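# Load cartridge into sealant gun, leave gun on table

## Task

Fit the cartridge into the sealant gun so that it sits all the way forward in the cup of the gun's front ring, with its nozzle poking out through that ring. The plunger rod can be drawn back only while the little thumb plate on it (just behind the handle) is held pushed toward the front of the gun. The loaded gun must finish lying on the table by itself, not leaning on any other object. Say you are done to finish.

## Robot and tools

Robot: two arms, left_arm and right_arm, each with a five-finger hand (right_arm a right hand, left_arm its mirror image). Bases in the scene frame: left_arm at (-0.033, +0.339, +0.021) m, right_arm at (-0.014, -0.287, +0.009) m, both turned almost straight. A camera stand sits behind the arms.

Scene frame: origin at table height, midway between the arms; +x out over the table, +z up, left_arm on the +y side. Positions in results are metres in this frame, orientations as end_effector_quat_wxyz. The printed values can be a few cm off, more at long reach.

Hand point: a spot 0.05 m in front of the palm and 0.15 m from the wrist face along the fingers. Its +z runs along straight fingers (they reach 0.06 to 0.07 m past it), +y comes out of the palm, +x crosses the palm away from the thumb on the right hand but toward the thumb on the left hand. A wrist bracket on the little-finger side juts out and can strike things.

The 28-number row (used by execute_actions and move): one flat list covering both arms, every value in [-1, 1], always all 28 even if one arm is idle. Order: left_arm dx, dy, dz, rx, ry, rz; left hand little, ring, middle, index, thumb_bend, thumb_turn; left force_limit, speed; then the same 14 for right_arm. The six pose numbers are offsets, not poses: each is measured from that arm's current Hand target at the start of the action (or move), along the Hand target's own axes. 1.0 equals 0.6 m for dx/dy/dz and 180 degrees for rx/ry/rz, which together form one rotation vector. Sending six zeros re-asks for the existing Hand target; repeating an offset moves again. Hand numbers are absolute targets: -1 open/straight, +1 closed; thumb_turn -1 beside the palm, +1 across in front of it. force_limit runs from about 0 N at -1 to 10 N at +1 (15 N for the two thumb motors); speed rises from near 0 at -1 to full at +0.48 and stays full above. Hand values never mean keep: to leave a hand alone, resend the last eight numbers you sent it (or, if none yet, its hand_measured plus hand_force_limit and hand_speed). Thumb turned in front, the hand wraps objects about 0.035 to 0.065 m thick, or a handle down to 0.025 m.

execute_actions: actions is a list of up to 15 actions; each action is a list of up to 15 rows (one row per 1/30 s step; a short table holds its last row). Every row counts from the start-of-action Hand target, not from the previous row. cameras picks images by name, ["all"] or []; an empty actions list returns all images by default.

move: target is one 28-number row or a list of up to 15 rows, all offsets from the same starting Hand targets. speed is m/s, 0.002 to 4.3 (default 0.25), one value or one per target; rotation limited to twice that in rad/s. blend (m) rounds corners; 0 stops at each target. blocking=false returns after about 0.5 s while the move continues. Paths are straight, ignore obstacles, last at least 0.5 s and at most 10 s. Avoid paths passing near an arm's own base. The result adds a move: line giving the ending (done, off_target, moving, held, fault) and limits (paced = pose clipped, held = steps withheld).

wait: seconds from 0 to 10; arms keep their last command. stop: brakes a running move. zoom_image: camera name plus region [x0, y0, x1, y1] in pixels, at most 504 by 504, from the newest images. show_instructions: shows the reference pages. finished_scene: ends the scene for good (scene 1).

Cameras: cam_head_left, cam_head_right, cam_high, cam_low (896x504), cam_left_wrist, cam_right_wrist (672x504).

Reading results: Hand target is the last commanded pose after clipping (rotation capped at 40 degrees from the measured one per step); the hand point often rests 1 to 5 cm short, usually low, from friction or weight, which does not imply contact. Resend the shortfall as an offset if needed. hand_measured, hand_stopped_by (moving, target, force, stalled, fault) and hand_load_n list six values in motor order; a load near 0 after gripping means the object slipped. Joint torques include gravity and are noisy. MOTOR HOT appears near 85 C; at 100 C the arm drops for 30 to 60 s.

Cautions: close gently (speed -0.94 or lower) for soft grips; never let the hands squeeze or strike each other; move slowly near contact since faster or deeper targets push harder; an arm blocked by something keeps pushing until commanded back past its hand point. Don't drop parts, release moving parts, or knock anything off the table, which fails the task. Avoid long holding or stretched poses that overheat motors.

Each tool is called after "Emit:" as name(argument=value, ...) on one line, values as JSON.

Reference images:

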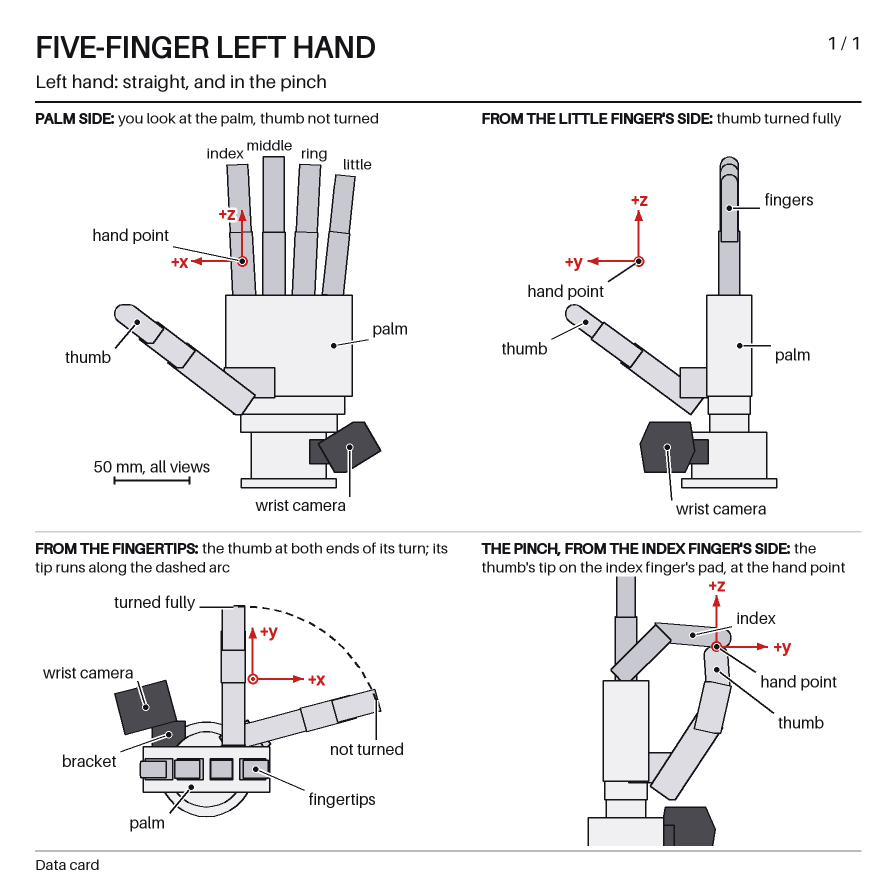

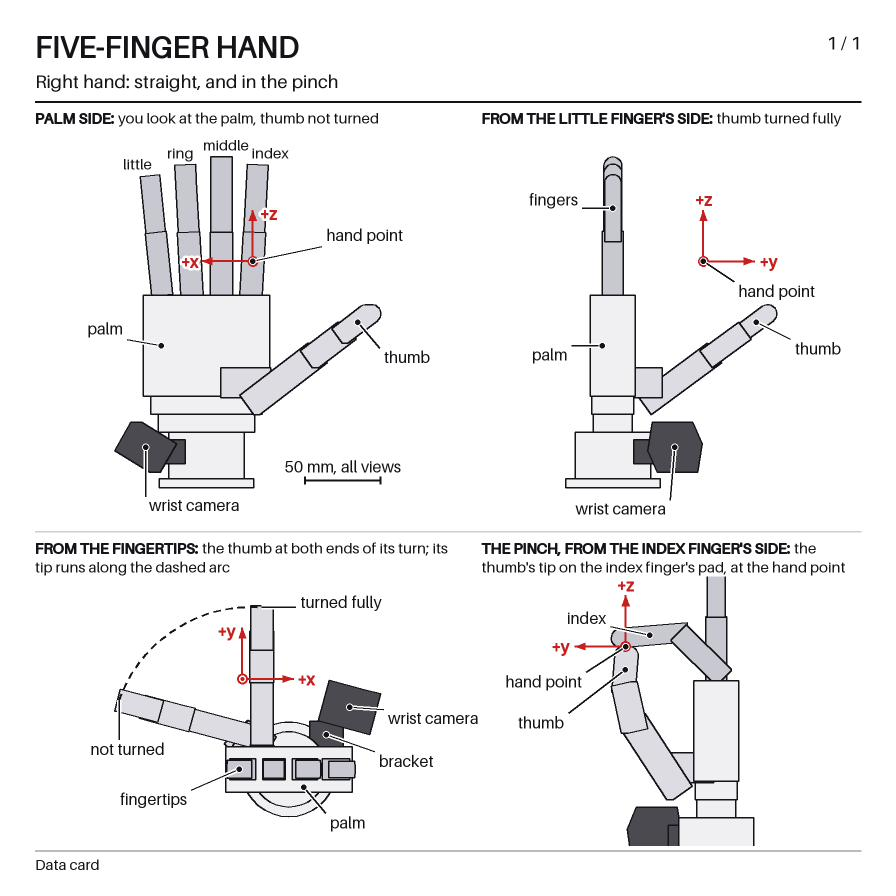

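## Session

Emit:
execute_actions(actions=[])

Scene clock: 0.00 s.
left_arm: end_effector_position=(+0.5856, +0.5235, +0.2782) hand_measured=(-1.000, -1.000, -1.000, -1.000, -1.000, -1.000) hand_load_n=(+0.0, +0.0, +0.0, +0.0, +0.0, +0.0) hand_stopped_by=(target, target, target, target, target, target) hand_force_limit=0.00 hand_speed=-0.80 end_effector_quat_wxyz=(+0.633, -0.084, +0.755, -0.145) | right_arm: end_effector_position=(+0.2817, -0.0613, +0.1238) hand_measured=(-1.000, -1.000, -1.000, -1.000, -1.000, -1.000) hand_load_n=(+0.0, +0.0, +0.0, +0.0, +0.0, +0.0) hand_stopped_by=(target, target, target, target, target, target) hand_force_limit=0.00 hand_speed=-0.80 end_effector_quat_wxyz=(-0.003, -0.421, +0.907, -0.009)
Joint positions: left_arm=[0.378 1.446 0.997 0.273 0.465 1.314] | right_arm=[0.492 1.347 0.997 -1.228 0.018 1.181]
Joint velocities: within noise
Joint torques (N m): no reading
Motor temperatures (°C): left_arm=[23 23 24 25 23 22] | right_arm=[27 24 21 25 26 22]
Heat: left arm: hottest wrist pitch 25 °C; right arm: hottest waist 27 °C.
Hand target: left_arm +0.5922, +0.5253, +0.2956; +0.646, -0.075, +0.746, -0.142 | right_arm +0.2894, -0.0563, +0.1312; +0.009, -0.422, +0.906, -0.006

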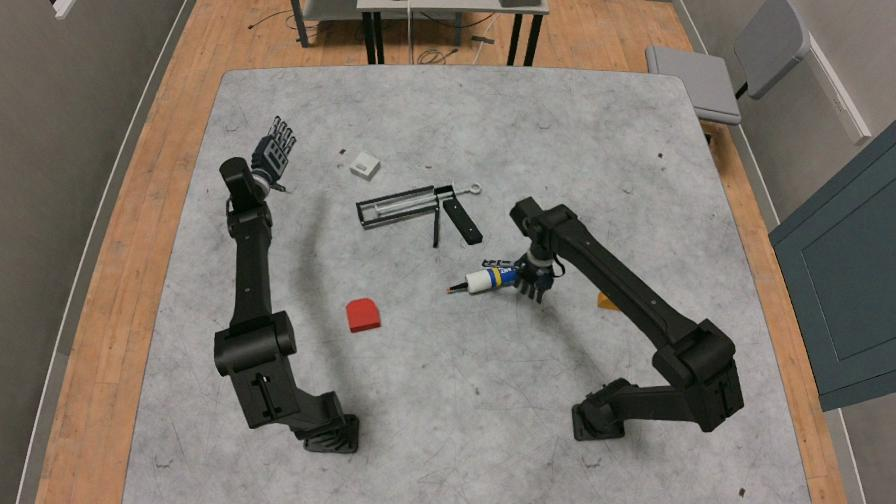

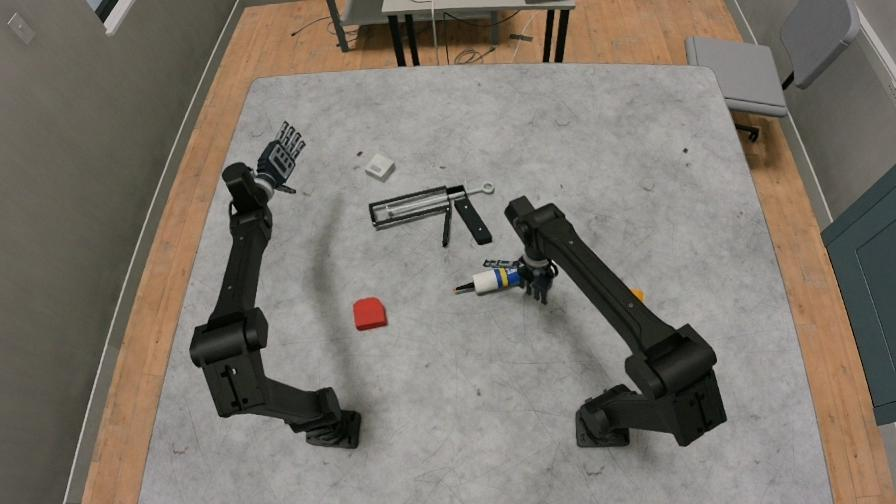

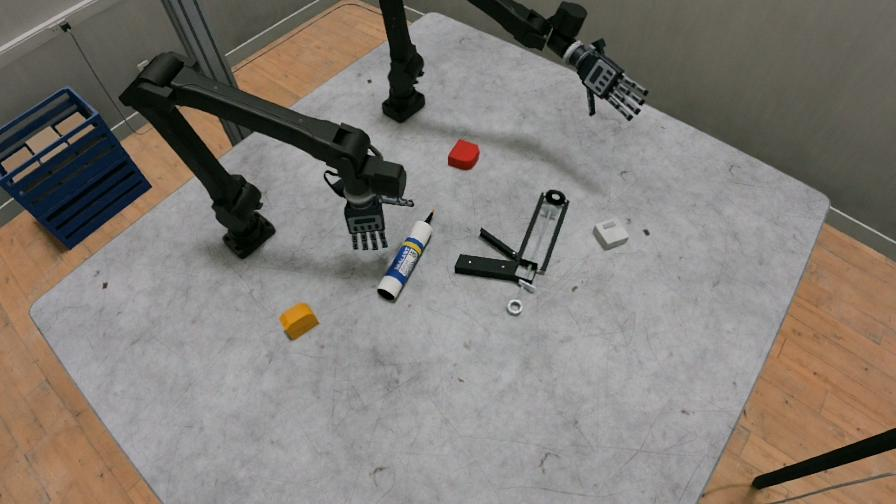

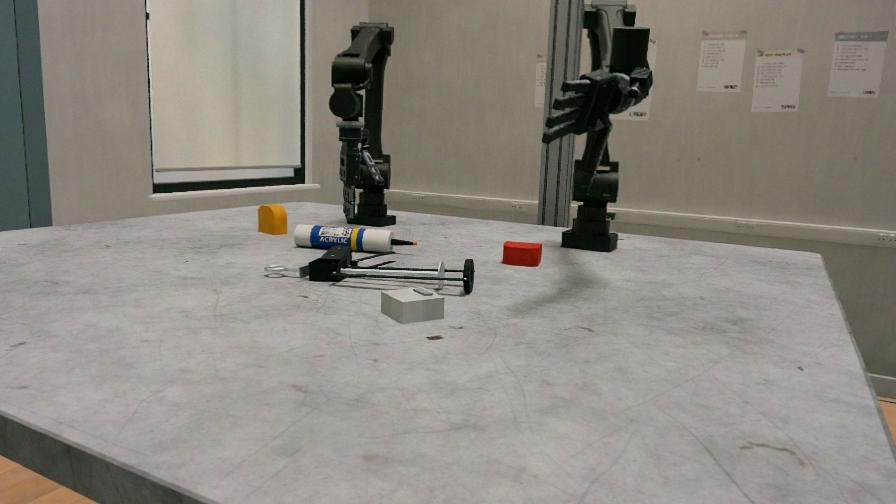

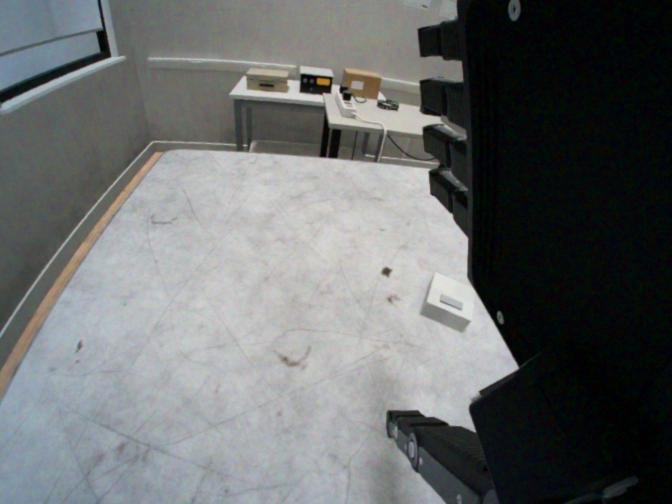

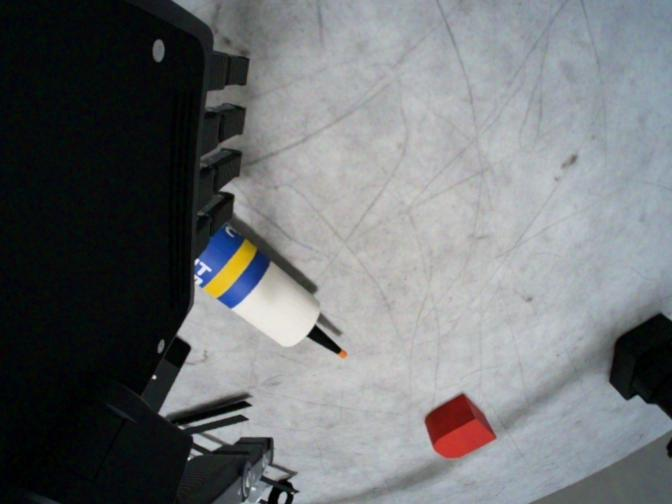

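Emit:
zoom_image(camera="cam_head_left", region=[330, 150, 570, 320])

Emit:
zoom_image(camera="cam_high", region=[360, 170, 660, 340])

Emit:
zoom_image(camera="cam_low", region=[240, 200, 560, 340])

Scaled by 2.100 from the camera's 896x504 image, which has a finer 1280x720 frame.

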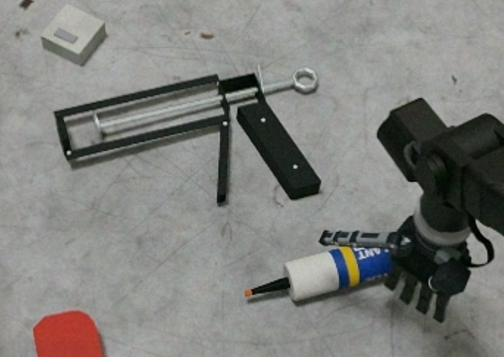

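Scaled by 1.680 from the camera's 896x504 image, which has a finer 1280x720 frame.

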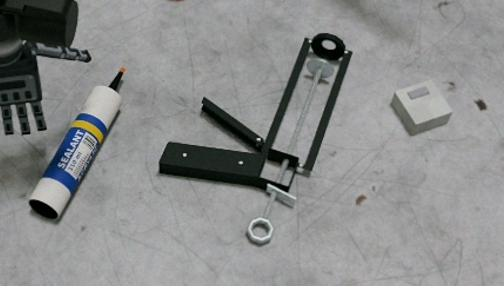

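Scaled by 1.575 from the camera's 896x504 image, which has a finer 1280x720 frame.

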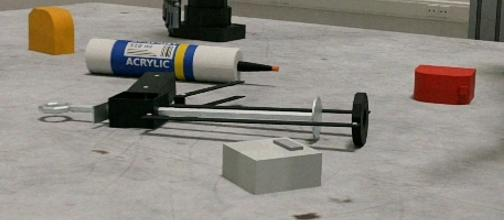

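Emit:
move(target=[[0,0,0,0,0,0,0.8,0.8,0.8,-1,-1,-1,0,0,-0.003,-0.005,-0.283,0,0,0,0.8,0.8,0.8,-1,-1,-1,0,0],[0.295,-0.5565,0.188,-0.082,0.425,-0.067,0.8,0.8,0.8,-1,-1,-1,0,0,-0.290,-0.694,-0.149,0.027,-0.111,-0.792,0.8,0.8,0.8,-1,-1,-1,0,0]], speed=0.4, blend=0.03, cameras=["all"])

Scene clock: 163.87 s.
left_arm: end_effector_position=(+0.6463, +0.1474, +0.2094) hand_measured=(+0.800, +0.800, +0.800, -1.000, -1.000, -1.000) hand_load_n=(+0.0, +0.0, +0.0, +0.0, +0.0, +0.0) hand_stopped_by=(target, target, target, target, target, target) hand_force_limit=0.00 hand_speed=0.00 end_effector_quat_wxyz=(+0.056, -0.114, +0.982, -0.141) | right_arm: end_effector_position=(+0.7070, -0.1885, +0.2268) hand_measured=(+0.800, +0.800, +0.800, -1.000, -1.000, -1.000) hand_load_n=(+0.0, +0.0, +0.5, +0.0, +0.0, -0.5) hand_stopped_by=(target, target, target, target, target, target) hand_force_limit=0.00 hand_speed=0.00 end_effector_quat_wxyz=(-0.131, +0.978, +0.117, +0.114)
Joint positions: left_arm=[-0.243 2.375 2.701 -1.682 0.219 1.051] | right_arm=[0.164 2.319 2.671 -1.679 -0.254 -1.626]
Joint torques (N m): left_arm=[-0.73 -19.6 12.86 -0.18 0.25 -0.3] | right_arm=[-0.38 -20.48 10.91 0.02 0 -0.18]
Motor temperatures (°C): left_arm=[23 26 37 24 22 22] | right_arm=[27 26 29 24 25 21]
Heat: left arm: hottest elbow 37 °C; right arm: hottest elbow 29 °C.
Hand target: left_arm +0.6521, +0.1434, +0.2180; +0.016, -0.120, +0.984, -0.130 | right_arm +0.7181, -0.1906, +0.2303; -0.130, +0.984, +0.119, -0.016
Off the commanded pose: left_arm 0.011 m, 5 deg | right_arm 0.012 m, 15 deg.
joint sent to its limit (left arm) — joint 4 (wrist pitch), lower limit. The joint targets are off in orientation, not in position.
joint sent to its limit (right arm) — joint 4 (wrist pitch), lower limit. The joint targets are off in orientation, not in position.
move: off_target (left_arm, right_arm); blend cut to 0 m at target 1

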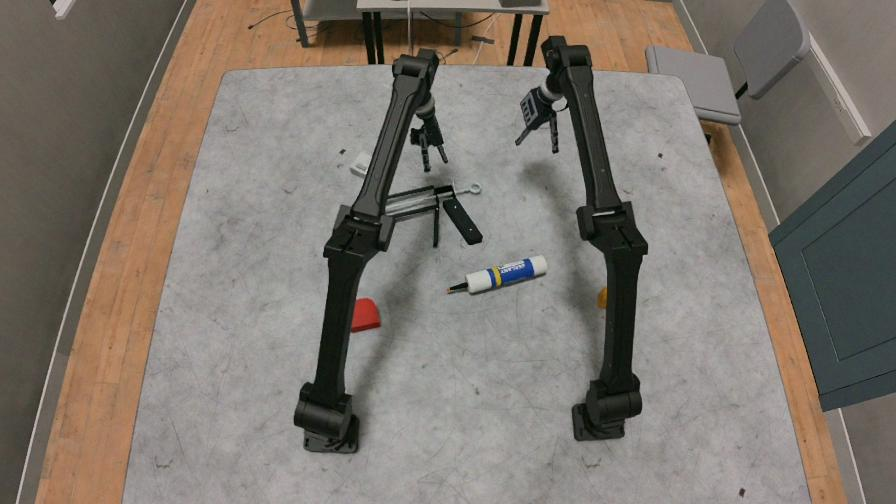

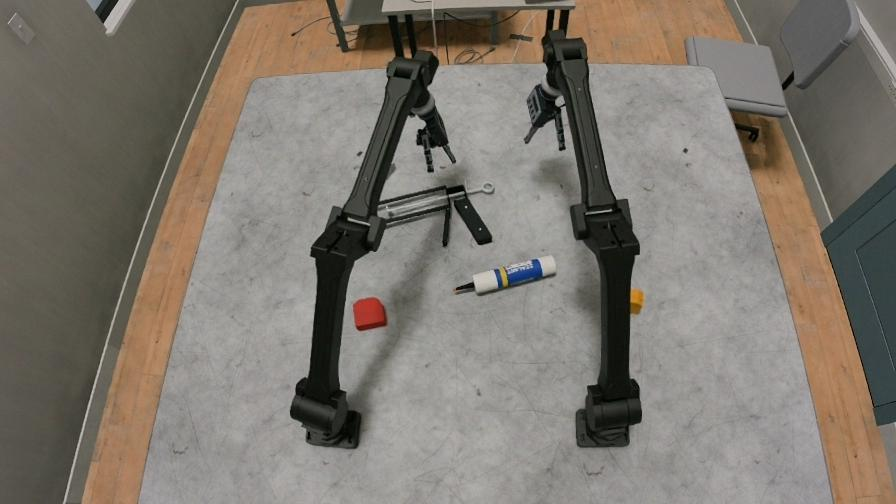

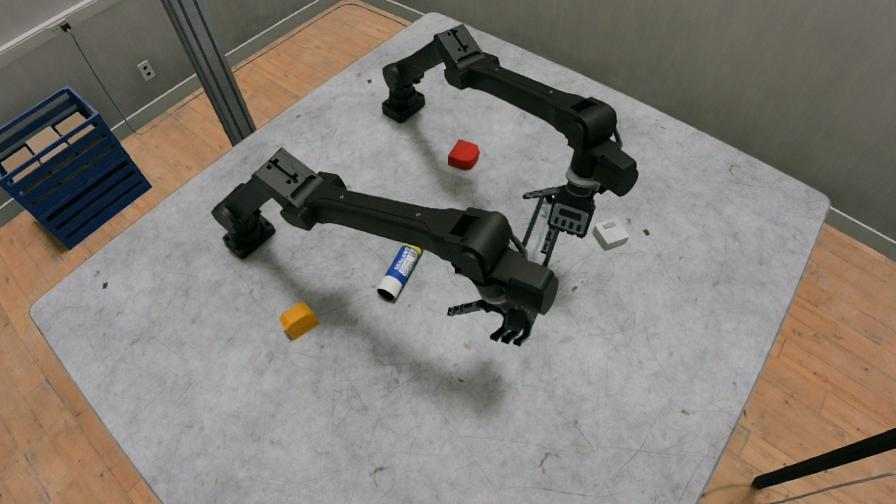

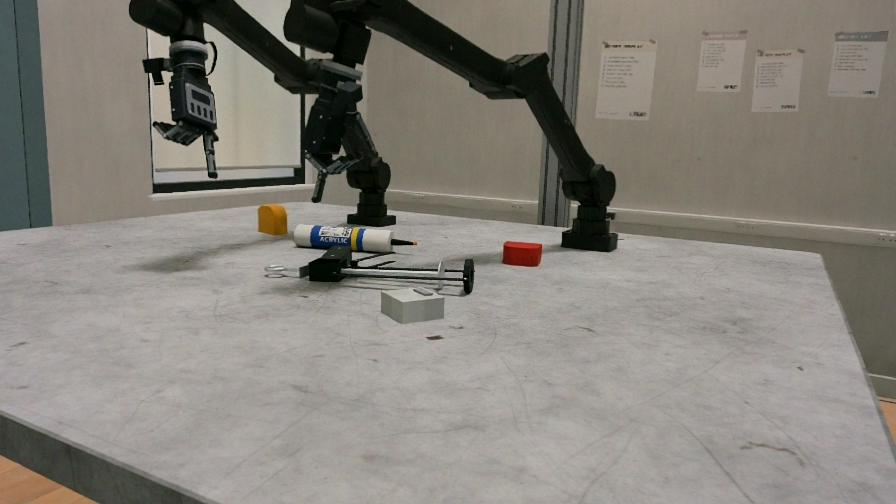

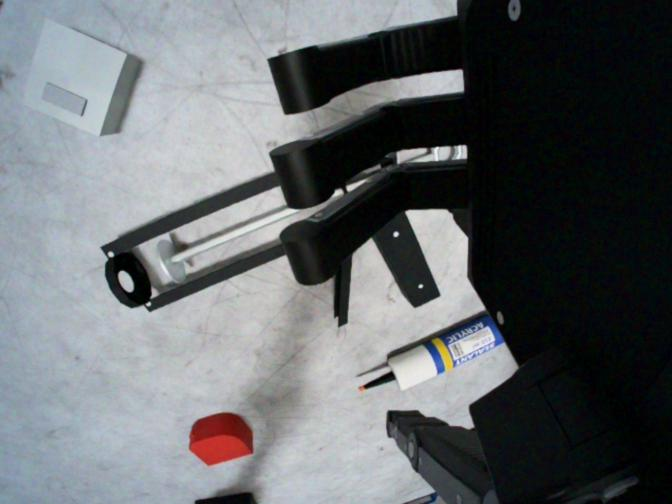

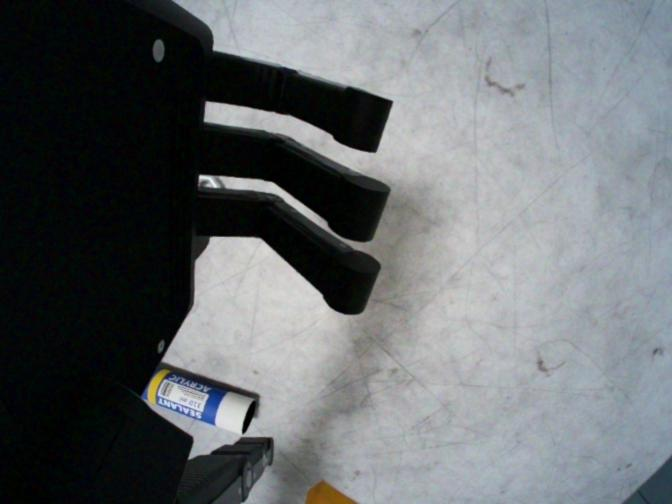

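Emit:
zoom_image(camera="cam_head_left", region=[340, 60, 620, 260])

Emit:
zoom_image(camera="cam_high", region=[400, 140, 680, 380])

Emit:
zoom_image(camera="cam_left_wrist", region=[0, 100, 500, 420])

Scaled by 1.800 from the camera's 896x504 image, which has a finer 1280x720 frame.

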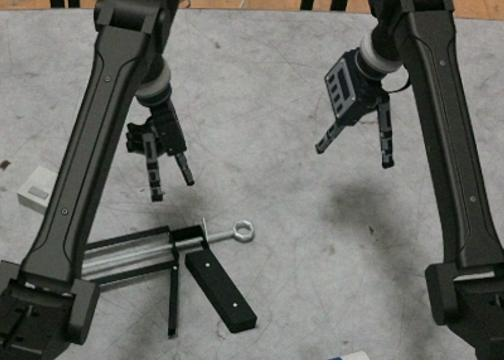

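Scaled by 1.800 from the camera's 896x504 image, which has a finer 1280x720 frame.

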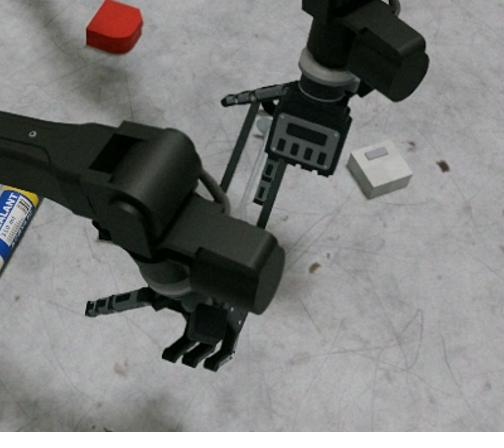

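Scaled by 1.008 from the camera's 672x504 image, which has a finer 960x720 frame.

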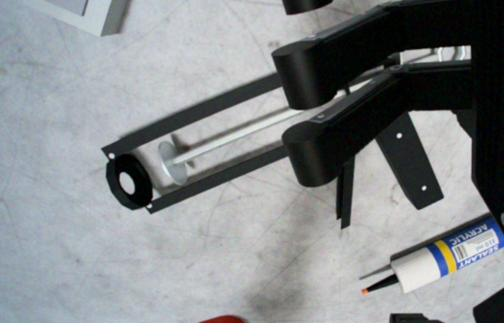

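Emit:
move(target=[0.043,-0.087,0.106,0.021,-0.153,-0.484,-1,-1,-1,-1,-1,-1,0,0,-0.377,0.014,0.014,0,0,0,0.8,0.8,0.8,-1,-1,-1,0,0], speed=0.35, cameras=["cam_head_left","cam_high","cam_low","cam_left_wrist"])

Scene clock: 230.37 s.
left_arm: end_effector_position=(+0.6424, +0.0766, +0.1525) hand_measured=(-1.000, -1.000, -1.000, -1.000, -1.000, -1.000) hand_load_n=(+0.0, +0.0, +0.0, +0.0, +0.0, +0.0) hand_stopped_by=(target, target, target, target, target, target) hand_force_limit=0.00 hand_speed=0.00 end_effector_quat_wxyz=(-0.131, +0.781, -0.605, +0.090) | right_arm: end_effector_position=(+0.5026, -0.2455, +0.2140) hand_measured=(+0.800, +0.800, +0.800, -1.000, -1.000, -1.000) hand_load_n=(+0.0, +0.0, +0.0, +0.0, +0.0, +0.0) hand_stopped_by=(target, target, target, target, target, target) hand_force_limit=0.00 hand_speed=0.00 end_effector_quat_wxyz=(-0.128, +0.985, +0.117, -0.022)
Joint positions: left_arm=[-0.319 2.224 2.268 -1.359 -0.19 -0.569] | right_arm=[0.118 1.795 1.786 -1.61 -0.255 -1.709]
Joint torques (N m): left_arm=[-2.2 -22.12 8.75 0.65 -0.31 -0.34] | right_arm=[-0.73 -16.97 7.02 -0.49 -0.1 -0.19]
Motor temperatures (°C): left_arm=[23 33 38 24 22 21] | right_arm=[27 29 30 23 25 21]
Heat: left arm: hottest elbow 38 °C; right arm: hottest elbow 30 °C.
Hand target: left_arm +0.6431, +0.0721, +0.1701; -0.138, +0.782, -0.598, +0.105 | right_arm +0.4998, -0.2503, +0.2202; -0.130, +0.984, +0.119, -0.016
Off the commanded pose: left_arm 0.018 m, 2 deg | right_arm 0.008 m, 1 deg.
move: off_target (left_arm)
Images, in order (width x height): cam_head_left 896x504, cam_high 896x504, cam_low 896x504, cam_left_wrist 672x504.

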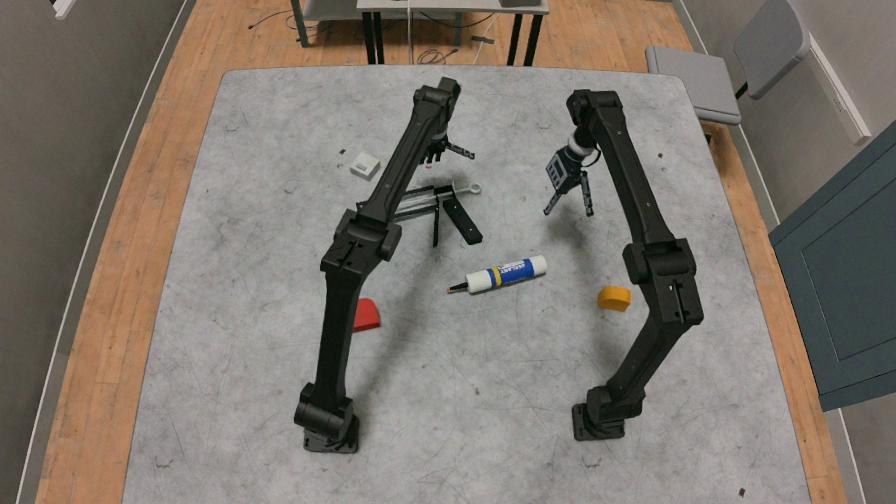

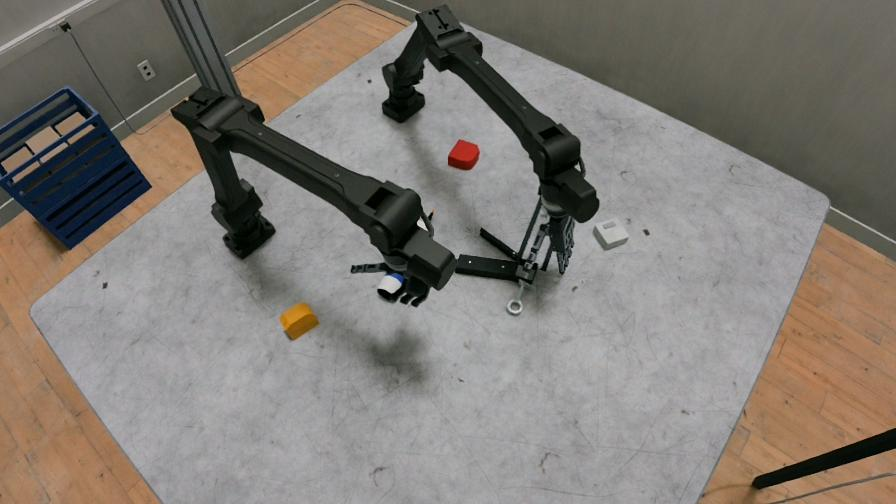

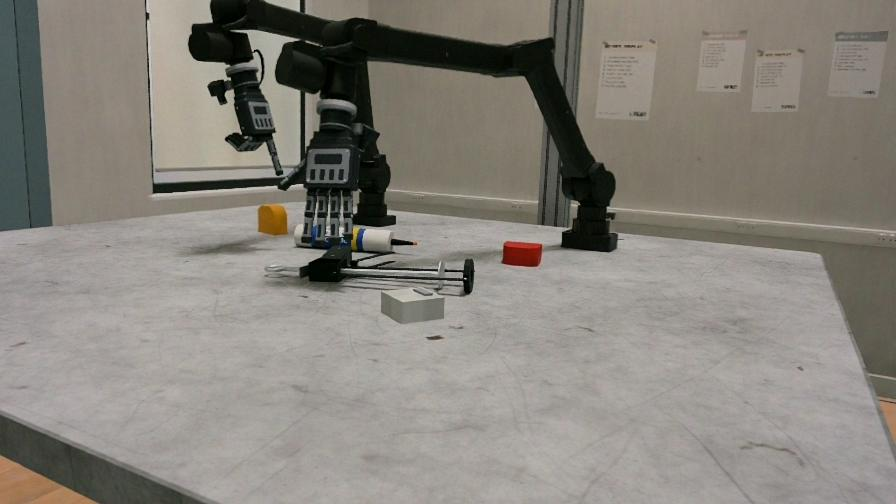

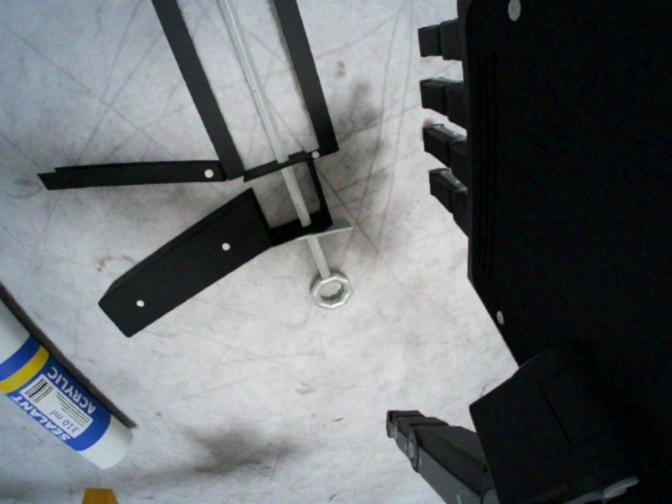

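Emit:
move(target=[0,0.0485,0.133,0,0,0,-1,-1,-1,-1,-1,-1,0,0,0,0,0,0,0,0,0.8,0.8,0.8,-1,-1,-1,0,0], speed=0.15, cameras=["cam_head_left","cam_high","cam_low","cam_left_wrist"])

Scene clock: 236.47 s.
left_arm: end_effector_position=(+0.6381, +0.0782, +0.0836) hand_measured=(-1.000, -1.000, -1.000, -1.000, -1.000, -1.000) hand_load_n=(+0.0, +0.0, +0.0, +0.0, +0.0, +0.0) hand_stopped_by=(target, target, target, target, target, target) hand_force_limit=0.00 hand_speed=0.00 end_effector_quat_wxyz=(-0.132, +0.780, -0.604, +0.095) | right_arm: end_effector_position=(+0.5026, -0.2455, +0.2140) hand_measured=(+0.800, +0.800, +0.800, -1.000, -1.000, -1.000) hand_load_n=(+0.0, +0.0, +0.0, +0.0, -0.5, +0.0) hand_stopped_by=(target, target, target, target, target, target) hand_force_limit=0.00 hand_speed=0.00 end_effector_quat_wxyz=(-0.128, +0.985, +0.117, -0.022)
Joint positions: left_arm=[-0.319 2.209 2.062 -1.156 -0.19 -0.569] | right_arm=[0.118 1.795 1.786 -1.61 -0.255 -1.709]
Joint torques (N m): left_arm=[-1.73 -19.9 8.96 1.31 -0.29 -0.31] | right_arm=[-0.85 -16.91 6.94 -0.54 -0.14 -0.19]
Heat: left arm: hottest elbow 37 °C; right arm: hottest elbow 30 °C.
Hand target: left_arm +0.6430, +0.0722, +0.0850; -0.138, +0.782, -0.598, +0.105 | right_arm +0.4998, -0.2503, +0.2202; -0.130, +0.984, +0.119, -0.016
Off the commanded pose: left_arm 0.008 m, 2 deg | right_arm 0.008 m, 1 deg.
move: done
Images, in order (width x height): cam_head_left 896x504, cam_high 896x504, cam_low 896x504, cam_left_wrist 672x504.

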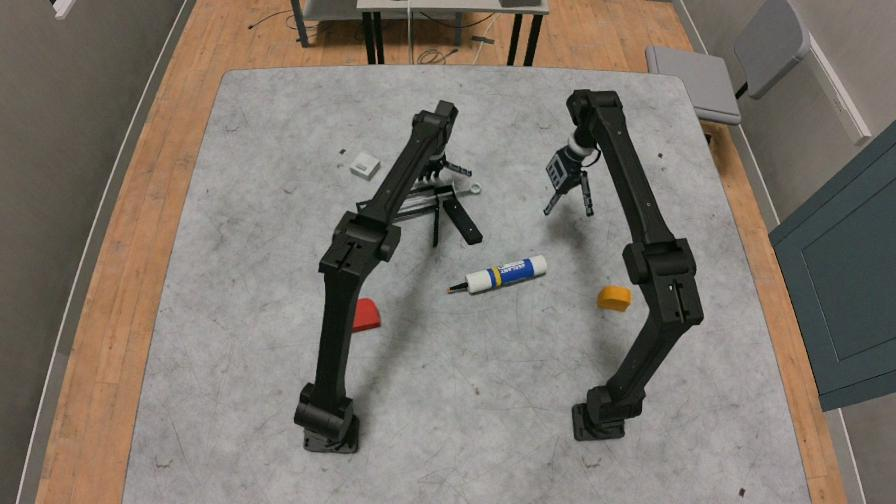

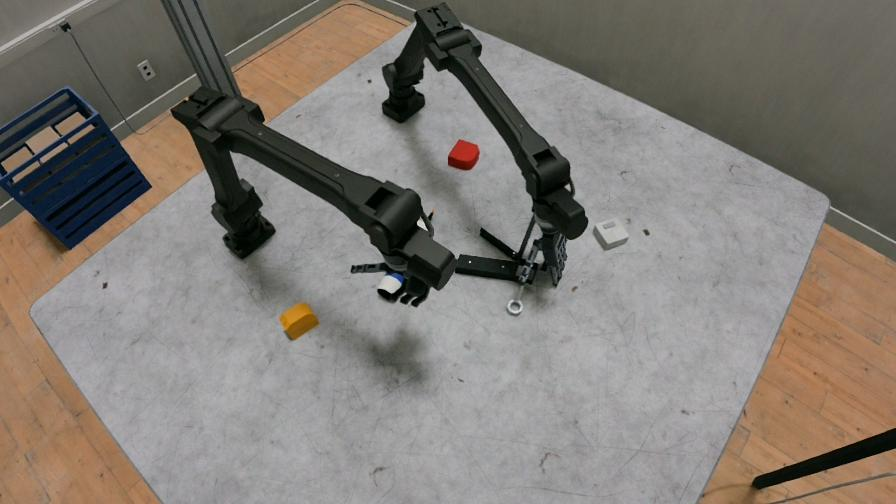

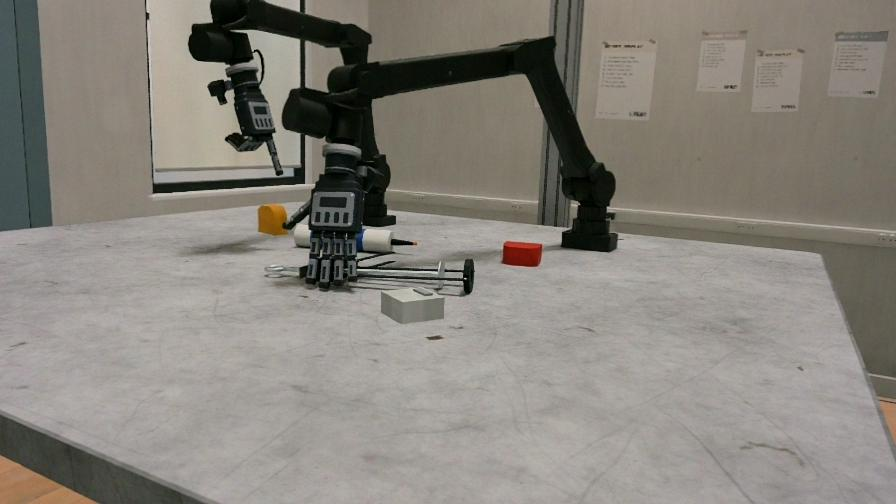

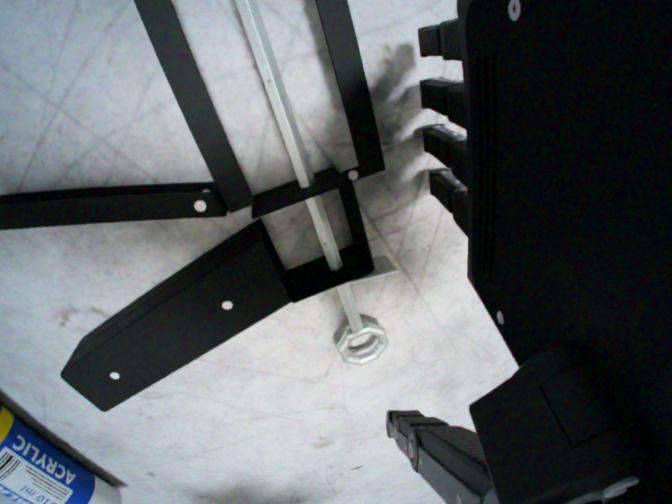

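Emit:
move(target=[0.033,0.0175,0.047,0,0,0,-1,-1,-1,-1,-1,-1,0,0,0,0,0,0,0,0,0.8,0.8,0.8,-1,-1,-1,0,0], speed=0.1, cameras=["cam_low","cam_left_wrist"])

Emit:
zoom_image(camera="cam_low", region=[240, 160, 500, 320])

Scene clock: 243.57 s.
left_arm: end_effector_position=(+0.6433, +0.0614, +0.0772) hand_measured=(-1.000, -1.000, -1.000, -1.000, -1.000, -1.000) hand_load_n=(+0.0, +0.0, -0.5, +0.0, +0.0, +0.0) hand_stopped_by=(target, target, target, target, target, target) hand_force_limit=0.00 hand_speed=0.00 end_effector_quat_wxyz=(-0.140, +0.782, -0.597, +0.108) | right_arm: end_effector_position=(+0.5026, -0.2455, +0.2140) hand_measured=(+0.800, +0.800, +0.800, -1.000, -1.000, -1.000) hand_load_n=(+0.0, +0.0, +0.0, +0.0, +0.0, +0.0) hand_stopped_by=(target, target, target, target, target, target) hand_force_limit=0.00 hand_speed=0.00 end_effector_quat_wxyz=(-0.128, +0.985, +0.117, -0.022)
Joint positions: left_arm=[-0.341 2.221 2.062 -1.119 -0.204 -0.599] | right_arm=[0.118 1.795 1.786 -1.61 -0.255 -1.709]
Joint torques (N m): left_arm=[-2.02 -16.79 10.13 1.21 -0.09 -0.3] | right_arm=[-0.85 -16.91 7.02 -0.54 -0.14 -0.19]
Heat: left arm: hottest elbow 37 °C; right arm: hottest elbow 30 °C.
Hand target: left_arm +0.6480, +0.0530, +0.0549; -0.138, +0.782, -0.598, +0.105 | right_arm +0.4998, -0.2503, +0.2202; -0.130, +0.984, +0.119, -0.016
Off the commanded pose: left_arm 0.024 m, 0 deg | right_arm 0.008 m, 1 deg.
move: off_target (left_arm)
Images, in order (width x height): cam_low 896x504, cam_left_wrist 672x504.

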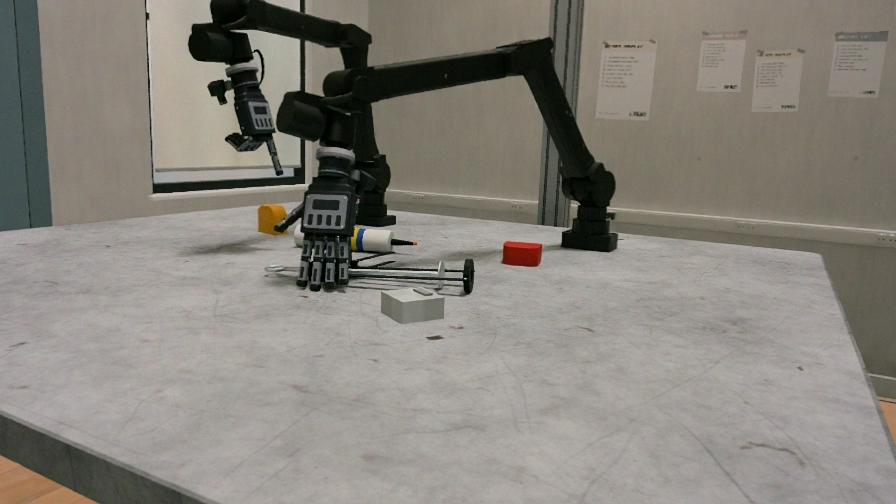

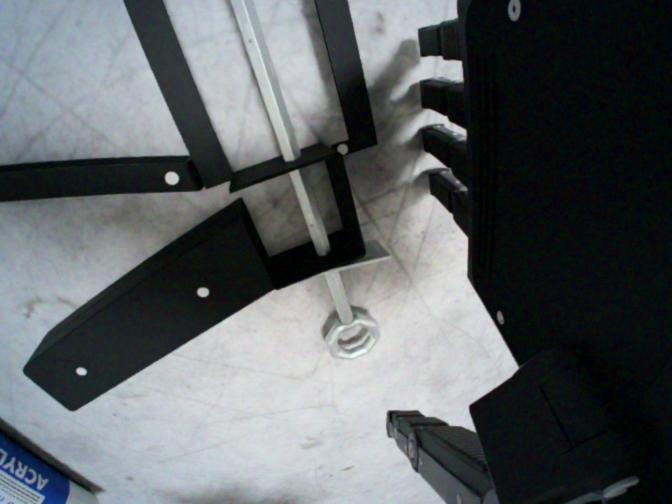

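Scaled by 1.938 from the camera's 896x504 image, which has a finer 1280x720 frame.

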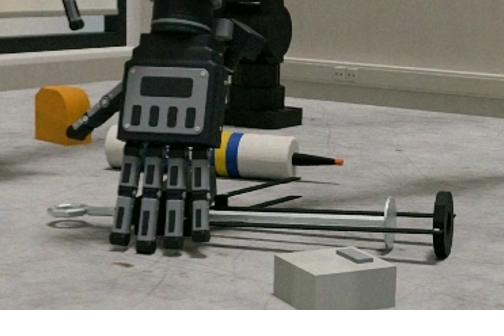

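Emit:
move(target=[[0,-0.017,-0.047,0,0,0,-1,-1,-1,-1,-1,-1,0,0,0,0,0,0,0,0,0.8,0.8,0.8,-1,-1,-1,0,0],[0,0.10,-0.092,0,0,0,-1,-1,-1,-1,-1,-1,0,0,0,0,0,0,0,0,0.8,0.8,0.8,-1,-1,-1,0,0]], speed=0.1, cameras=["cam_low","cam_left_wrist","cam_head_left"])

Scene clock: 261.50 s.
left_arm: end_effector_position=(+0.5746, +0.0419, +0.0767) hand_measured=(-1.000, -1.000, -1.000, -1.000, -1.000, -1.000) hand_load_n=(+0.0, +0.5, +0.0, +0.0, +0.0, +0.0) hand_stopped_by=(target, target, target, target, target, target) hand_force_limit=0.00 hand_speed=0.00 end_effector_quat_wxyz=(-0.139, +0.780, -0.603, +0.089) | right_arm: end_effector_position=(+0.5026, -0.2455, +0.2140) hand_measured=(+0.800, +0.800, +0.800, -1.000, -1.000, -1.000) hand_load_n=(+0.0, +0.0, +0.0, +0.0, +0.0, +0.0) hand_stopped_by=(target, target, target, target, target, target) hand_force_limit=0.00 hand_speed=0.00 end_effector_quat_wxyz=(-0.128, +0.985, +0.117, -0.022)
Joint positions: left_arm=[-0.409 2.087 1.837 -1.079 -0.229 -0.658] | right_arm=[0.118 1.795 1.786 -1.61 -0.255 -1.709]
Joint torques (N m): left_arm=[-2.26 -19.08 8.08 1.06 -0.11 -0.34] | right_arm=[-0.85 -17.03 7.08 -0.64 -0.14 -0.2]
Heat: left arm: hottest elbow 37 °C; right arm: hottest elbow 30 °C.
Hand target: left_arm +0.5753, +0.0332, +0.0863; -0.138, +0.782, -0.598, +0.105 | right_arm +0.4998, -0.2503, +0.2202; -0.130, +0.984, +0.119, -0.016
Off the commanded pose: left_arm 0.013 m, 2 deg | right_arm 0.008 m, 1 deg.
move: off_target (left_arm)
Images, in order (width x height): cam_head_left 896x504, cam_low 896x504, cam_left_wrist 672x504.

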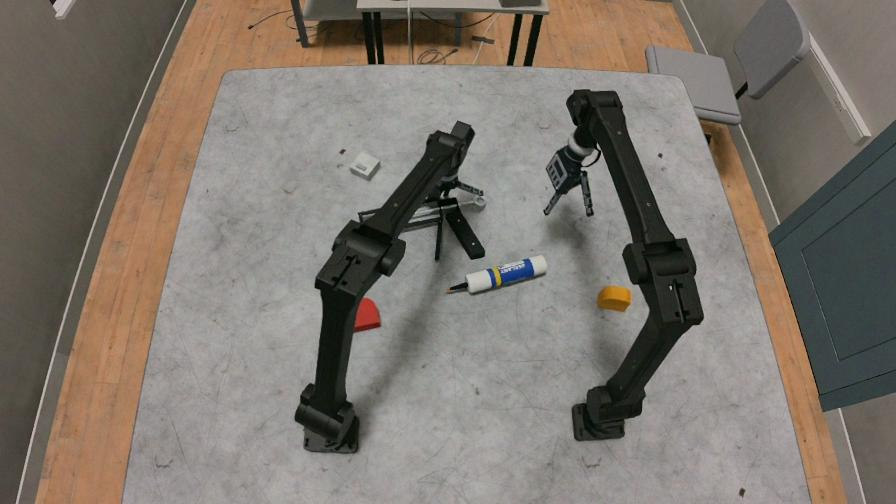

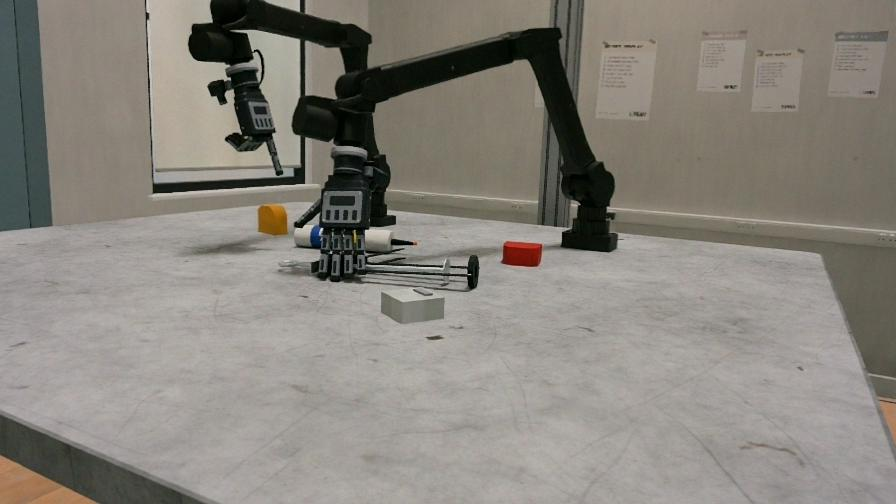

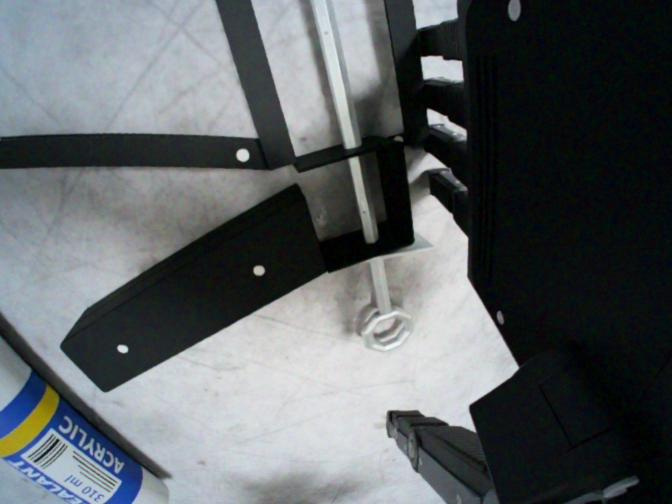

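Emit:
move(target=[[0,0.083,-0.039,0,0,0,-1,-1,-1,-1,-1,-1,0,0,0,0,0,0,0,0,0.8,0.8,0.8,-1,-1,-1,0,0]], speed=0.1, cameras=["cam_low","cam_left_wrist","cam_head_left"])

Scene clock: 272.30 s.
left_arm: end_effector_position=(+0.5201, +0.0262, +0.0790) hand_measured=(-1.000, -1.000, -1.000, -1.000, -1.000, -1.000) hand_load_n=(+0.0, +0.0, +0.0, +0.0, +0.0, +0.0) hand_stopped_by=(target, target, target, target, target, target) hand_force_limit=0.00 hand_speed=0.00 end_effector_quat_wxyz=(-0.135, +0.780, -0.605, +0.087) | right_arm: end_effector_position=(+0.5026, -0.2455, +0.2140) hand_measured=(+0.800, +0.800, +0.800, -1.000, -1.000, -1.000) hand_load_n=(+0.0, +0.0, +0.0, +0.0, +0.0, +0.0) hand_stopped_by=(target, target, target, target, target, target) hand_force_limit=0.00 hand_speed=0.00 end_effector_quat_wxyz=(-0.128, +0.985, +0.117, -0.022)
Joint positions: left_arm=[-0.467 1.981 1.671 -1.04 -0.236 -0.714] | right_arm=[0.118 1.795 1.786 -1.61 -0.255 -1.709]
Joint torques (N m): left_arm=[-1.55 -18.02 8.29 1.16 -0.11 -0.26] | right_arm=[-0.97 -16.79 6.87 -0.54 -0.16 -0.19]
Heat: left arm: hottest elbow 36 °C; right arm: hottest shoulder 29 °C.
Hand target: left_arm +0.5226, +0.0189, +0.0914; -0.138, +0.782, -0.598, +0.105 | right_arm +0.4998, -0.2503, +0.2202; -0.130, +0.984, +0.119, -0.016
Off the commanded pose: left_arm 0.015 m, 2 deg | right_arm 0.008 m, 1 deg.
move: off_target (left_arm)
Images, in order (width x height): cam_head_left 896x504, cam_low 896x504, cam_left_wrist 672x504.

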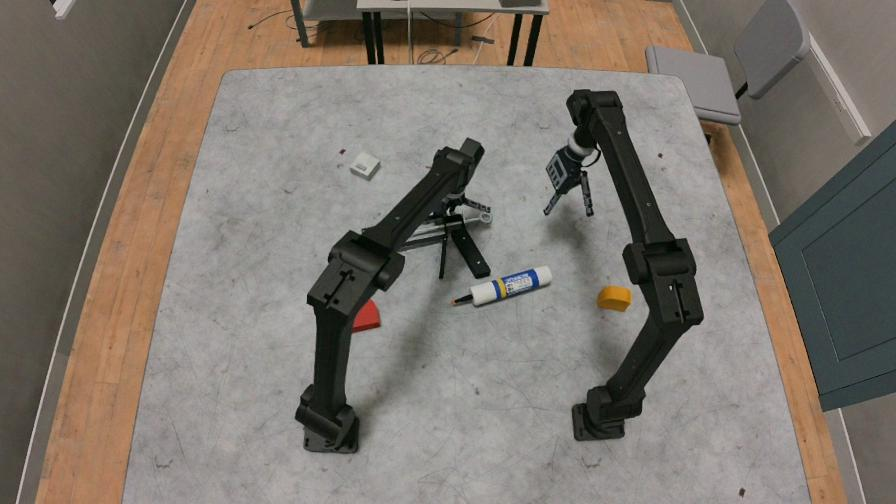

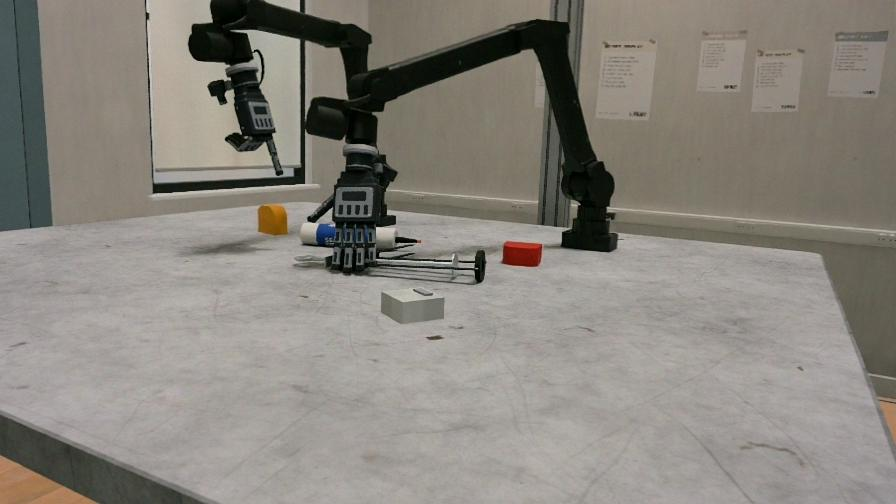

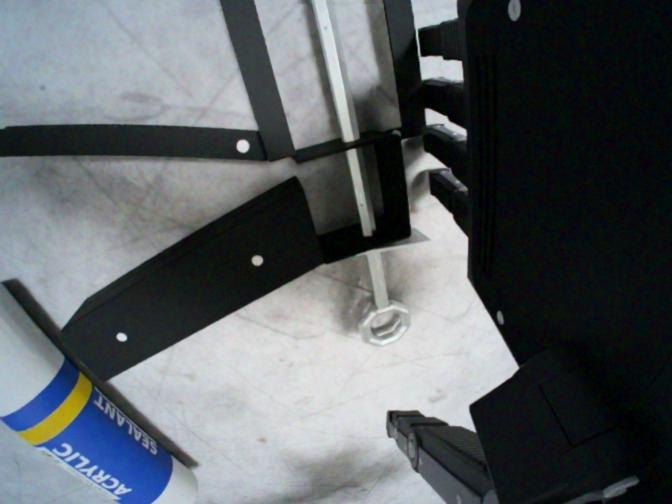

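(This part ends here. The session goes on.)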